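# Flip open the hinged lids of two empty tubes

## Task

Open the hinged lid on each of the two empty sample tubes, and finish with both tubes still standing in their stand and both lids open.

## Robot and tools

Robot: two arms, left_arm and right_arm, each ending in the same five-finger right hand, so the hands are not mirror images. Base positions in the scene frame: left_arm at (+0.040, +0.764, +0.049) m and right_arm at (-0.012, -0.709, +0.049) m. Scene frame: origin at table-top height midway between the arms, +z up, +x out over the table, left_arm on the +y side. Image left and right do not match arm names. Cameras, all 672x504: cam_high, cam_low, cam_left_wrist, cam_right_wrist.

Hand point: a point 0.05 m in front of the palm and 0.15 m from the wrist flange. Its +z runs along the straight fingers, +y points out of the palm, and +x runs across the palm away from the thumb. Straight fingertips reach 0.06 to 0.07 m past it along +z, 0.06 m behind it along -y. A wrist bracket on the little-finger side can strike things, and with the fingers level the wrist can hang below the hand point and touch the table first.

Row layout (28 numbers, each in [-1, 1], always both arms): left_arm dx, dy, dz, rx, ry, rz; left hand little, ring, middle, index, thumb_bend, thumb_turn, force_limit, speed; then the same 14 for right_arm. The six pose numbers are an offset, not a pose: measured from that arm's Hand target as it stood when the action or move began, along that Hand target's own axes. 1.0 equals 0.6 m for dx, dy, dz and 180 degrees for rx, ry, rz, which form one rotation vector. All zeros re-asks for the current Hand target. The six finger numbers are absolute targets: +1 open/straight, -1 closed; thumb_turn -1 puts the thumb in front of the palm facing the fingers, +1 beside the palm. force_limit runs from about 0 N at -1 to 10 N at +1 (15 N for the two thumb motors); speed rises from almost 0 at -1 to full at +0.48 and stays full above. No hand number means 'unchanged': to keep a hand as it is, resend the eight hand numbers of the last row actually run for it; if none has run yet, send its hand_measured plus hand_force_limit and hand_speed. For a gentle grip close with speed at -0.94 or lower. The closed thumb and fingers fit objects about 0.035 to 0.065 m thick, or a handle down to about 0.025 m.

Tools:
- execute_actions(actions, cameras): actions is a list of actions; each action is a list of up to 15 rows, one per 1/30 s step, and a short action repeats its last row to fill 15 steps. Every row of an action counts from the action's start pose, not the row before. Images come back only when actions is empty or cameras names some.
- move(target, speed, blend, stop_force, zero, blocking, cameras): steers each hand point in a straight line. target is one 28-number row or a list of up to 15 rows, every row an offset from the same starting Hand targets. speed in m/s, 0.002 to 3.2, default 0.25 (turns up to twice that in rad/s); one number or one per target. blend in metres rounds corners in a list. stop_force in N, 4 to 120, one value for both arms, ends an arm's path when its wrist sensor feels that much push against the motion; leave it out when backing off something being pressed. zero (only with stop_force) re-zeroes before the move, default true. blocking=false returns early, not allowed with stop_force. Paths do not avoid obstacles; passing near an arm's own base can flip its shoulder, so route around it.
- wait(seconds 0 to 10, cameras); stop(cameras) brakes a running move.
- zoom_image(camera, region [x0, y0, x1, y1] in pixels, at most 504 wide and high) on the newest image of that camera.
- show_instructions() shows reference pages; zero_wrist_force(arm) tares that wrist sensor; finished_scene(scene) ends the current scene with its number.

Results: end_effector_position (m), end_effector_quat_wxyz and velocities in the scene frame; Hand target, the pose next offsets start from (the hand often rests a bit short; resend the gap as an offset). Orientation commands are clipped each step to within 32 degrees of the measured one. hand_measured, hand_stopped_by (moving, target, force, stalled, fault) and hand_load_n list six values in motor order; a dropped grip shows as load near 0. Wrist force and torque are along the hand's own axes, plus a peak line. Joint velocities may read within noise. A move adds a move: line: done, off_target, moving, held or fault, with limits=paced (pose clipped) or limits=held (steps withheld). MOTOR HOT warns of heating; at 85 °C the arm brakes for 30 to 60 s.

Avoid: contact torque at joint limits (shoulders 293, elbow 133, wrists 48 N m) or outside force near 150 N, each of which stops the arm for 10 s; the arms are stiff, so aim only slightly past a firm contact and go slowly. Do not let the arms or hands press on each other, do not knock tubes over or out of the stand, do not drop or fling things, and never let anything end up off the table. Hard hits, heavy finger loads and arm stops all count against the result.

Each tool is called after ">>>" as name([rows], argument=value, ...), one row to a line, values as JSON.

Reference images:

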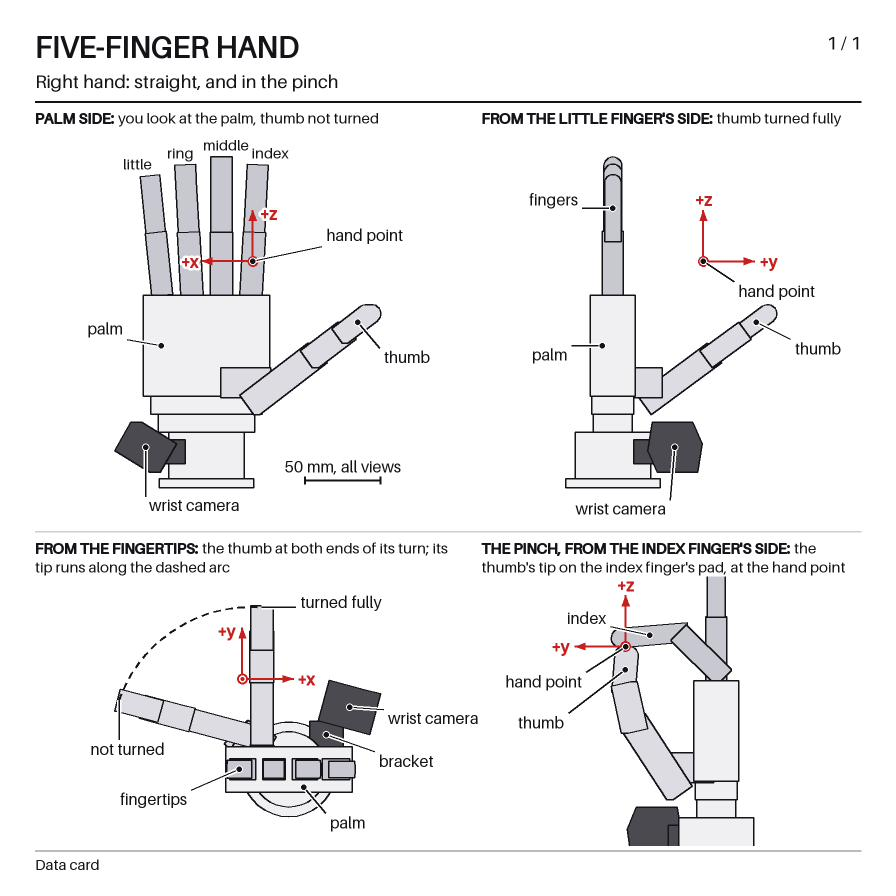

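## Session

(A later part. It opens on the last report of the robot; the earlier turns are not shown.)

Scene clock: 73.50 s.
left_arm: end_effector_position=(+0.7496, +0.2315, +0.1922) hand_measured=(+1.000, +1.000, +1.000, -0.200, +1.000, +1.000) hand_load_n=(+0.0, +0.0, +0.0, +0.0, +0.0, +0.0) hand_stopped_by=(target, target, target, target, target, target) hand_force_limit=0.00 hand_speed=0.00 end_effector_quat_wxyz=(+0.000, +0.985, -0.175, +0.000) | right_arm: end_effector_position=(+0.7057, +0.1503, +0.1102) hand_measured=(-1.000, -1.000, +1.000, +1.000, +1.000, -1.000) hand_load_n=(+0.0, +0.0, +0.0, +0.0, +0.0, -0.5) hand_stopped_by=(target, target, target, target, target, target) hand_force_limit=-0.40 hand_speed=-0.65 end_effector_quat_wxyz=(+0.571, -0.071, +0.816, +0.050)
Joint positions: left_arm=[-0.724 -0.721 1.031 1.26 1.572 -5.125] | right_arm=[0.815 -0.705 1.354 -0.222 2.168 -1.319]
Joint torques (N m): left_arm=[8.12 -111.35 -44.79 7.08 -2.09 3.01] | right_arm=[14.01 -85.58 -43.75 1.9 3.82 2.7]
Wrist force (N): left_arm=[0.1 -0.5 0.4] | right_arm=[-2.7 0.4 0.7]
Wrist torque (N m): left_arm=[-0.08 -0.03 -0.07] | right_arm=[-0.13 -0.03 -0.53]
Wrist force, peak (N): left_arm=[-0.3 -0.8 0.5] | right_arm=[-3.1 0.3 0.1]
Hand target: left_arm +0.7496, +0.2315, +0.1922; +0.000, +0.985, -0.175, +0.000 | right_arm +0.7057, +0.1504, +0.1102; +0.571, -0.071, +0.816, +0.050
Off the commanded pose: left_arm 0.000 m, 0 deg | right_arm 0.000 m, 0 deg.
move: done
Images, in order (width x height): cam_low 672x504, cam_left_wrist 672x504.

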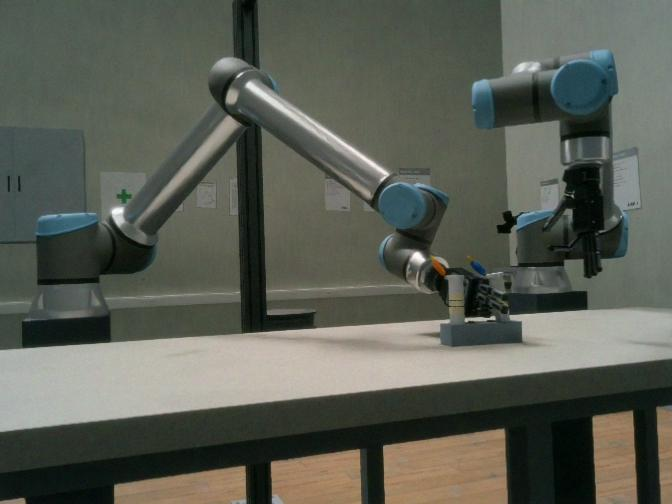

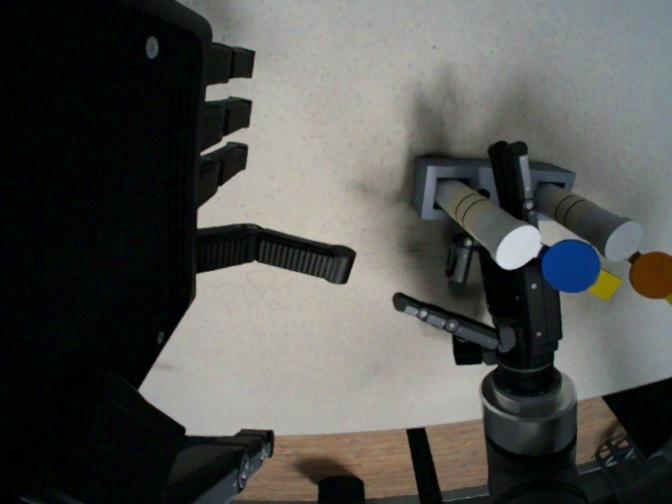

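>>> move([
  [0,0,0,0,0,0,1,1,1,-0.2,1,1,0,0,-0.0006,0.0082,0.0014,0,0,0,-1,-1,1,1,1,-1,-0.4,-0.65],
], speed=0.02, cameras=["cam_low","cam_left_wrist"])

>>> zoom_image(camera="cam_low", region=[408, 235, 528, 355])

>>> zoom_image(camera="cam_left_wrist", region=[380, 120, 672, 412])

Scene clock: 74.87 s.
left_arm: end_effector_position=(+0.7496, +0.2315, +0.1922) hand_measured=(+1.000, +1.000, +1.000, -0.200, +1.000, +1.000) hand_load_n=(+0.0, +0.0, +0.0, +0.5, +0.0, +0.0) hand_stopped_by=(target, target, target, target, target, target) hand_force_limit=0.00 hand_speed=0.00 end_effector_quat_wxyz=(+0.000, +0.985, -0.175, +0.000) | right_arm: end_effector_position=(+0.7057, +0.1553, +0.1103) hand_measured=(-1.000, -1.000, +1.000, +1.000, +1.000, -1.000) hand_load_n=(+0.0, +0.0, +0.0, +0.0, +0.0, -0.5) hand_stopped_by=(target, target, target, target, target, target) hand_force_limit=-0.40 hand_speed=-0.65 end_effector_quat_wxyz=(+0.571, -0.071, +0.816, +0.050)
Joint positions: left_arm=[-0.724 -0.721 1.031 1.26 1.572 -5.125] | right_arm=[0.819 -0.699 1.342 -0.214 2.171 -1.317]
Joint torques (N m): left_arm=[8.35 -110.73 -44.86 7.02 -2.19 3.17] | right_arm=[12.02 -85.84 -42.5 2.2 3.46 2.82]
Wrist force (N): left_arm=[0.0 -0.4 0.5] | right_arm=[-2.6 0.2 0.5]
Wrist torque (N m): left_arm=[-0.06 -0.02 -0.07] | right_arm=[-0.17 -0.05 -0.53]
Wrist force, peak (N): left_arm=[-0.3 -0.8 0.3] | right_arm=[-3.3 0.4 0.4]
Hand target: left_arm +0.7496, +0.2315, +0.1922; +0.000, +0.985, -0.175, +0.000 | right_arm +0.7057, +0.1554, +0.1103; +0.571, -0.071, +0.816, +0.050
Off the commanded pose: left_arm 0.000 m, 0 deg | right_arm 0.000 m, 0 deg.
move: done
Images, in order (width x height): cam_low 672x504, cam_left_wrist 672x504.

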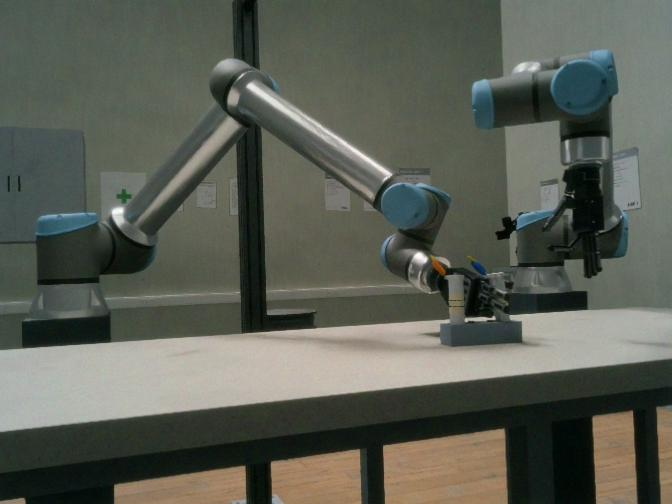

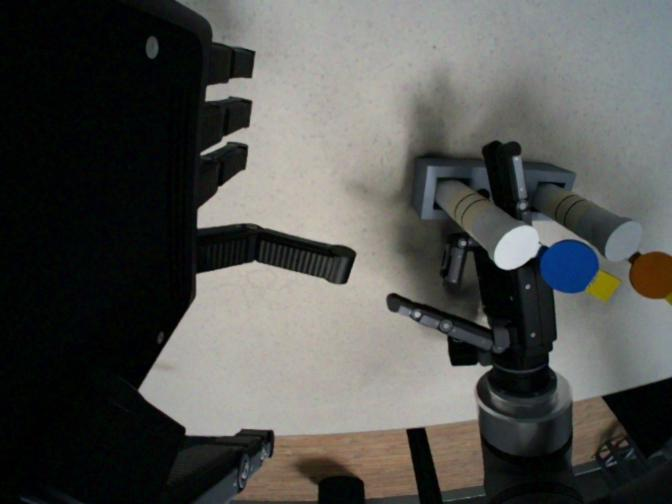

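Scaled by 4.200 from the camera's 672x504 image, which has a finer 960x720 frame.

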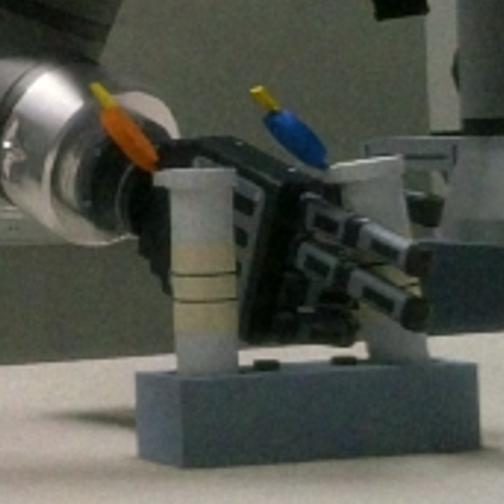

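Scaled by 1.726 from the camera's 672x504 image, which has a finer 960x720 frame.

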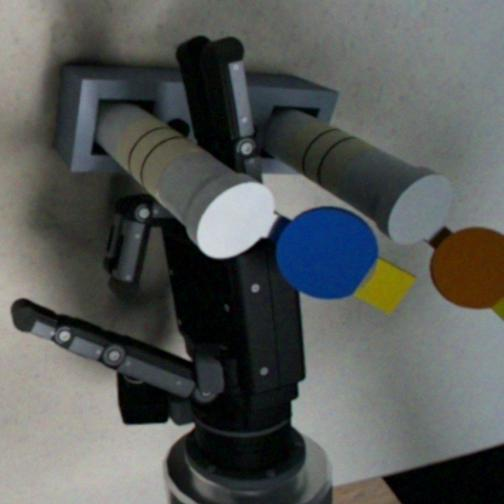

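>>> move([
  [0,0,0,0,0,0,1,1,1,-0.2,1,1,0,0,-0.0006,0.0099,0.0016,0,0,0,-1,-1,1,1,1,-1,-0.4,-0.65],
], speed=0.02, cameras=["cam_low","cam_left_wrist"])

>>> zoom_image(camera="cam_low", region=[408, 235, 528, 355])

>>> zoom_image(camera="cam_left_wrist", region=[380, 120, 672, 412])

Scene clock: 76.03 s.
left_arm: end_effector_position=(+0.7496, +0.2315, +0.1922) hand_measured=(+1.000, +1.000, +1.000, -0.200, +1.000, +1.000) hand_load_n=(+0.0, +0.0, +0.0, +0.0, +0.0, +0.0) hand_stopped_by=(target, target, target, target, target, target) hand_force_limit=0.00 hand_speed=0.00 end_effector_quat_wxyz=(+0.000, +0.985, -0.175, +0.000) | right_arm: end_effector_position=(+0.7057, +0.1613, +0.1103) hand_measured=(-1.000, -1.000, +1.000, +1.000, +1.000, -1.000) hand_load_n=(+0.0, +0.0, +0.0, +0.0, +0.0, +0.0) hand_stopped_by=(target, target, target, target, target, target) hand_force_limit=-0.40 hand_speed=-0.65 end_effector_quat_wxyz=(+0.571, -0.071, +0.816, +0.050)
Joint positions: left_arm=[-0.724 -0.721 1.031 1.26 1.572 -5.125] | right_arm=[0.823 -0.692 1.327 -0.206 2.175 -1.315]
Joint torques (N m): left_arm=[8.23 -110.72 -44.58 7.02 -2 3.22] | right_arm=[14.09 -84.52 -41.11 1.63 3.58 3.27]
Wrist force (N): left_arm=[-0.3 -0.5 0.4] | right_arm=[-3.1 0.2 0.5]
Wrist torque (N m): left_arm=[-0.08 0.02 -0.09] | right_arm=[-0.18 0.02 -0.56]
Wrist force, peak (N): left_arm=[-0.3 -0.8 0.5] | right_arm=[-3.2 0.2 0.7]
Hand target: left_arm +0.7496, +0.2315, +0.1922; +0.000, +0.985, -0.175, +0.000 | right_arm +0.7057, +0.1614, +0.1103; +0.571, -0.071, +0.816, +0.050
Off the commanded pose: left_arm 0.000 m, 0 deg | right_arm 0.000 m, 0 deg.
move: done
Images, in order (width x height): cam_low 672x504, cam_left_wrist 672x504.

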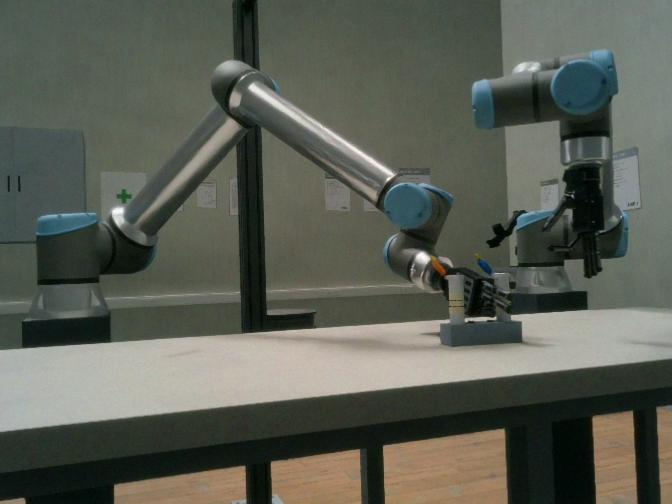

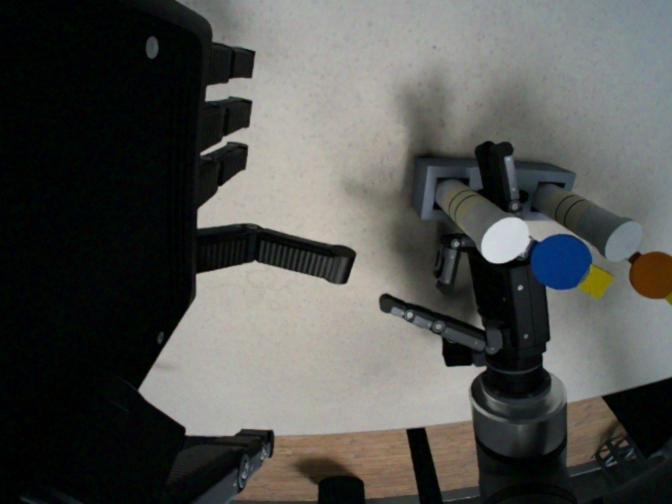

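Scaled by 4.200 from the camera's 672x504 image, which has a finer 960x720 frame.

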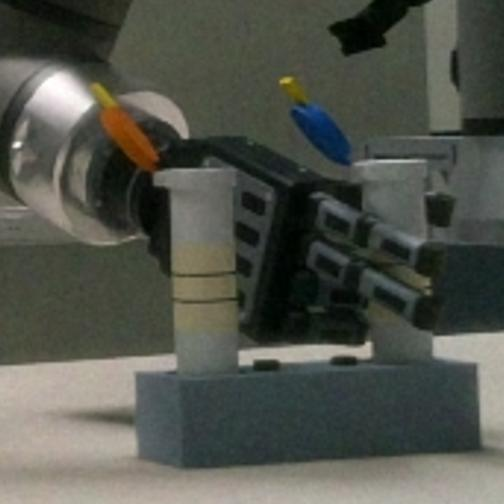

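Scaled by 1.726 from the camera's 672x504 image, which has a finer 960x720 frame.

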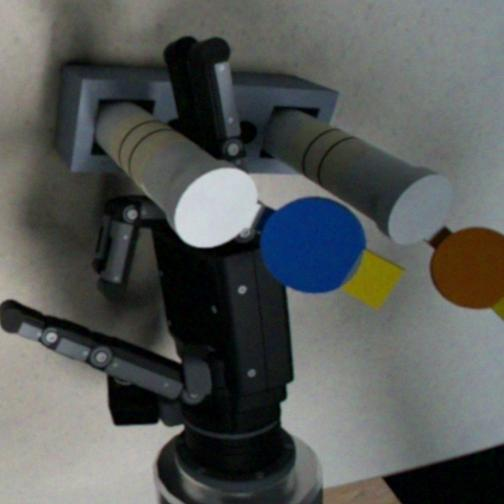

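>>> move([
  [0,0,0,0,0,0,1,1,1,-0.2,1,1,0,0,0.0009,-0.0148,-0.0024,0,0,0,-1,-1,1,1,1,-1,-0.4,-0.65],
], speed=0.02, cameras=["cam_low","cam_left_wrist"])

>>> zoom_image(camera="cam_low", region=[408, 235, 528, 355])

>>> zoom_image(camera="cam_left_wrist", region=[380, 120, 672, 412])

Scene clock: 77.20 s.
left_arm: end_effector_position=(+0.7496, +0.2315, +0.1922) hand_measured=(+1.000, +1.000, +1.000, -0.200, +1.000, +1.000) hand_load_n=(+0.0, +0.0, +0.0, +0.0, -0.5, +0.0) hand_stopped_by=(target, target, target, target, target, target) hand_force_limit=0.00 hand_speed=0.00 end_effector_quat_wxyz=(+0.000, +0.985, -0.175, +0.000) | right_arm: end_effector_position=(+0.7057, +0.1525, +0.1102) hand_measured=(-1.000, -1.000, +1.000, +1.000, +1.000, -1.000) hand_load_n=(+0.0, +0.0, +0.0, +0.0, +0.0, -0.5) hand_stopped_by=(target, target, target, target, target, target) hand_force_limit=-0.40 hand_speed=-0.65 end_effector_quat_wxyz=(+0.571, -0.071, +0.816, +0.050)
Joint positions: left_arm=[-0.724 -0.721 1.031 1.26 1.572 -5.125] | right_arm=[0.816 -0.703 1.349 -0.218 2.169 -1.318]
Joint torques (N m): left_arm=[8.17 -110.25 -45.22 7.01 -2.07 3.16] | right_arm=[-6.91 -114.07 -25.97 -2.13 -2.51 -2.24]
Wrist force (N): left_arm=[-0.3 -0.6 0.5] | right_arm=[-2.8 0.4 0.6]
Wrist torque (N m): left_arm=[-0.10 0.03 -0.10] | right_arm=[-0.14 -0.04 -0.17]
Wrist force, peak (N): left_arm=[-0.3 -0.6 0.5] | right_arm=[-3.2 0.8 0.8]
Hand target: left_arm +0.7496, +0.2315, +0.1922; +0.000, +0.985, -0.175, +0.000 | right_arm +0.7057, +0.1524, +0.1102; +0.571, -0.071, +0.816, +0.050
Off the commanded pose: left_arm 0.000 m, 0 deg | right_arm 0.000 m, 0 deg.
move: done
Images, in order (width x height): cam_low 672x504, cam_left_wrist 672x504.

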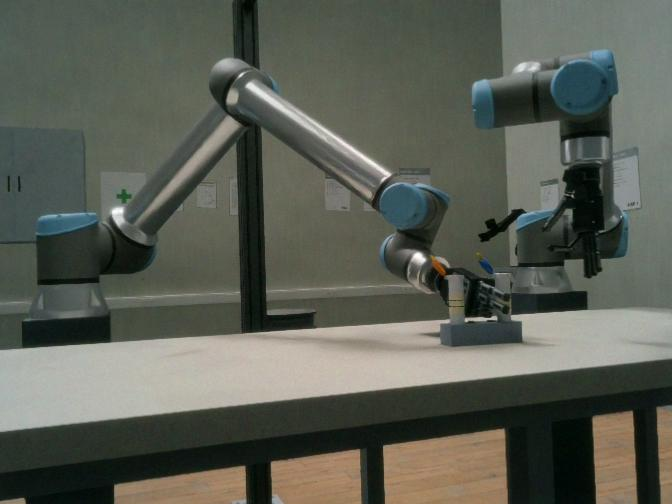

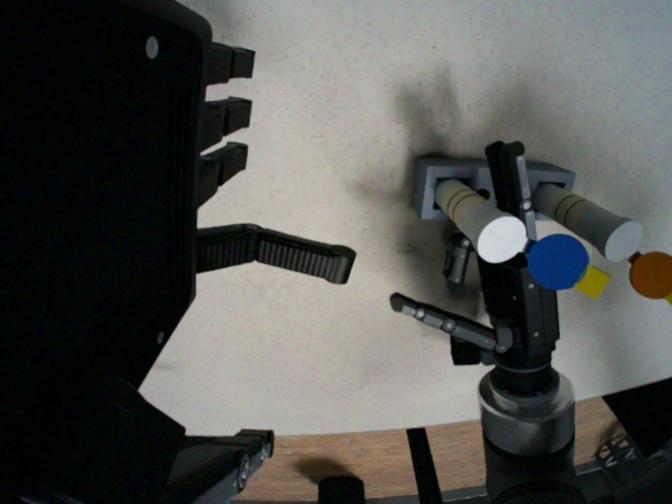

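Scaled by 4.200 from the camera's 672x504 image, which has a finer 960x720 frame.

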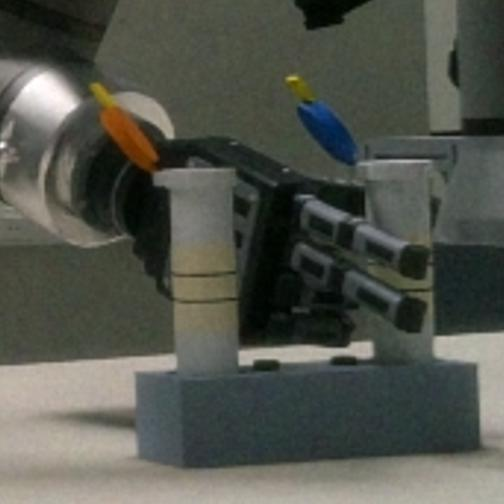

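Scaled by 1.726 from the camera's 672x504 image, which has a finer 960x720 frame.

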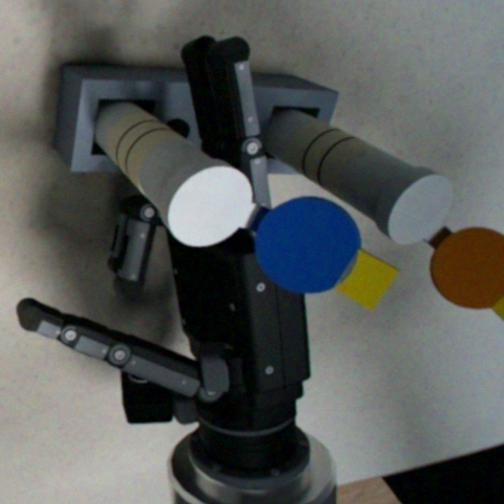

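>>> move([
  [0,0,0,0,0,0,1,1,1,-0.2,1,1,0,0,0.002,-0.0328,-0.0054,0,0,0,-1,-1,1,1,1,-1,-0.4,-0.65],
  [0,0,0,0,0,0,1,1,1,-0.2,1,1,0,0,0.0823,0.0087,-0.2259,0,0,0,-1,-1,1,1,1,-1,-0.4,-0.65],
], speed=[0.04,0.15], blend=0.004, cameras=["all"])

>>> zoom_image(camera="cam_low", region=[408, 235, 528, 355])

>>> zoom_image(camera="cam_left_wrist", region=[380, 120, 672, 412])

Scene clock: 79.70 s.
left_arm: end_effector_position=(+0.7496, +0.2315, +0.1922) hand_measured=(+1.000, +1.000, +1.000, -0.200, +1.000, +1.000) hand_load_n=(+0.0, +0.0, +0.0, +0.0, +0.0, +0.0) hand_stopped_by=(target, target, target, target, target, target) hand_force_limit=0.00 hand_speed=0.00 end_effector_quat_wxyz=(+0.000, +0.985, -0.175, +0.000) | right_arm: end_effector_position=(+0.5630, +0.1325, +0.1103) hand_measured=(-1.000, -1.000, +1.000, +1.000, +1.000, -1.000) hand_load_n=(+0.0, +0.0, +0.0, +0.0, +0.0, +0.0) hand_stopped_by=(target, target, target, target, target, target) hand_force_limit=-0.40 hand_speed=-0.65 end_effector_quat_wxyz=(+0.571, -0.071, +0.816, +0.050)
Joint positions: left_arm=[-0.724 -0.721 1.031 1.26 1.572 -5.125] | right_arm=[0.933 -0.804 1.559 -0.288 2.274 -1.255]
Joint torques (N m): left_arm=[8.45 -109.54 -44.33 7 -2.09 3.19] | right_arm=[10.37 -104.43 -22.9 -1.59 3.11 3.09]
Wrist force (N): left_arm=[-0.2 -0.3 0.4] | right_arm=[-3.2 0.1 1.2]
Wrist torque (N m): left_arm=[-0.04 0.01 -0.08] | right_arm=[-0.21 -0.04 -0.55]
Wrist force, peak (N): left_arm=[-0.1 -0.4 0.8] | right_arm=[-3.8 0.2 1.4]
Hand target: left_arm +0.7496, +0.2315, +0.1922; +0.000, +0.985, -0.175, +0.000 | right_arm +0.5627, +0.1325, +0.1103; +0.571, -0.071, +0.816, +0.050
Off the commanded pose: left_arm 0.000 m, 0 deg | right_arm 0.000 m, 0 deg.
move: done

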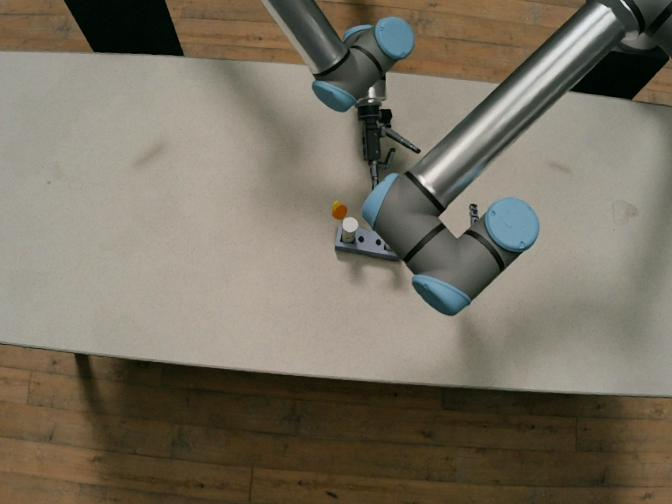

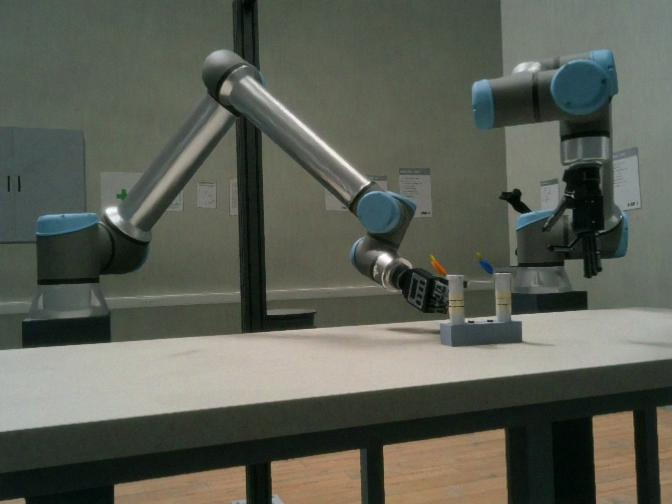

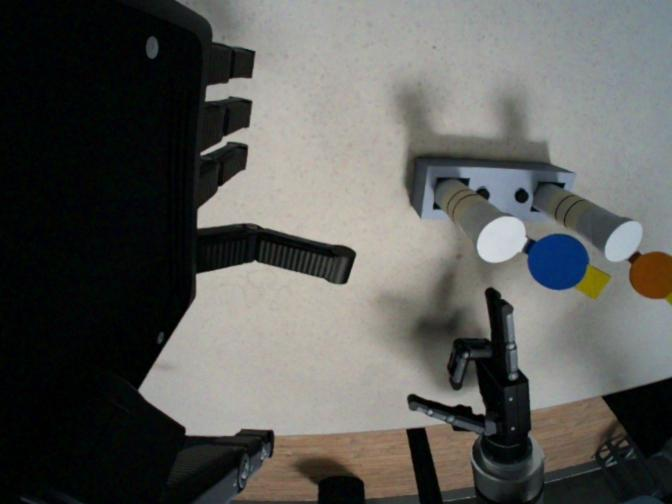

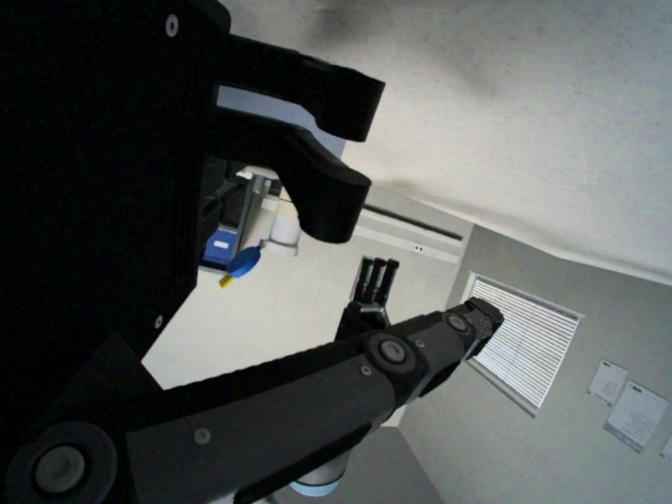

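Scaled by 4.200 from the camera's 672x504 image, which has a finer 960x720 frame.

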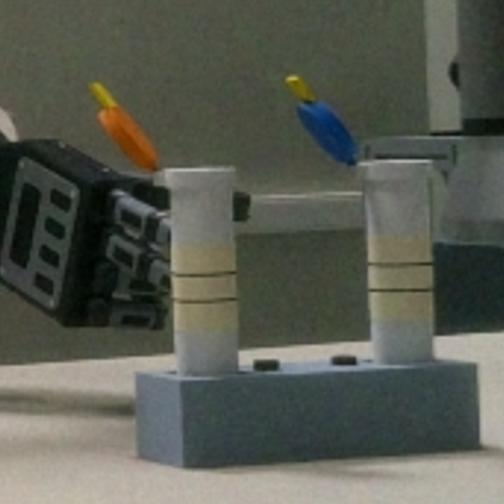

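Scaled by 1.726 from the camera's 672x504 image, which has a finer 960x720 frame.

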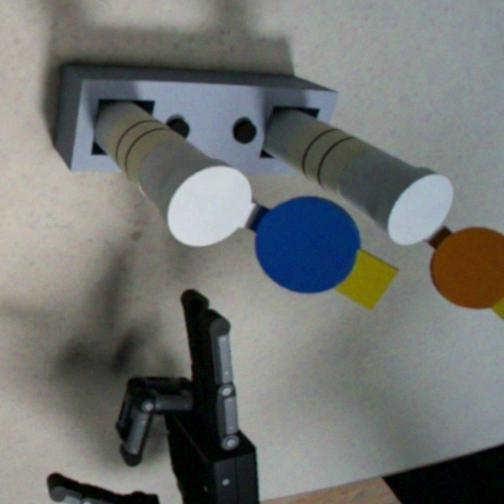

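Both tubes now stand upright in the stand with their lids open, and neither arm is touching them.

>>> finished_scene(scene=2)

The scene is finished: the task was done.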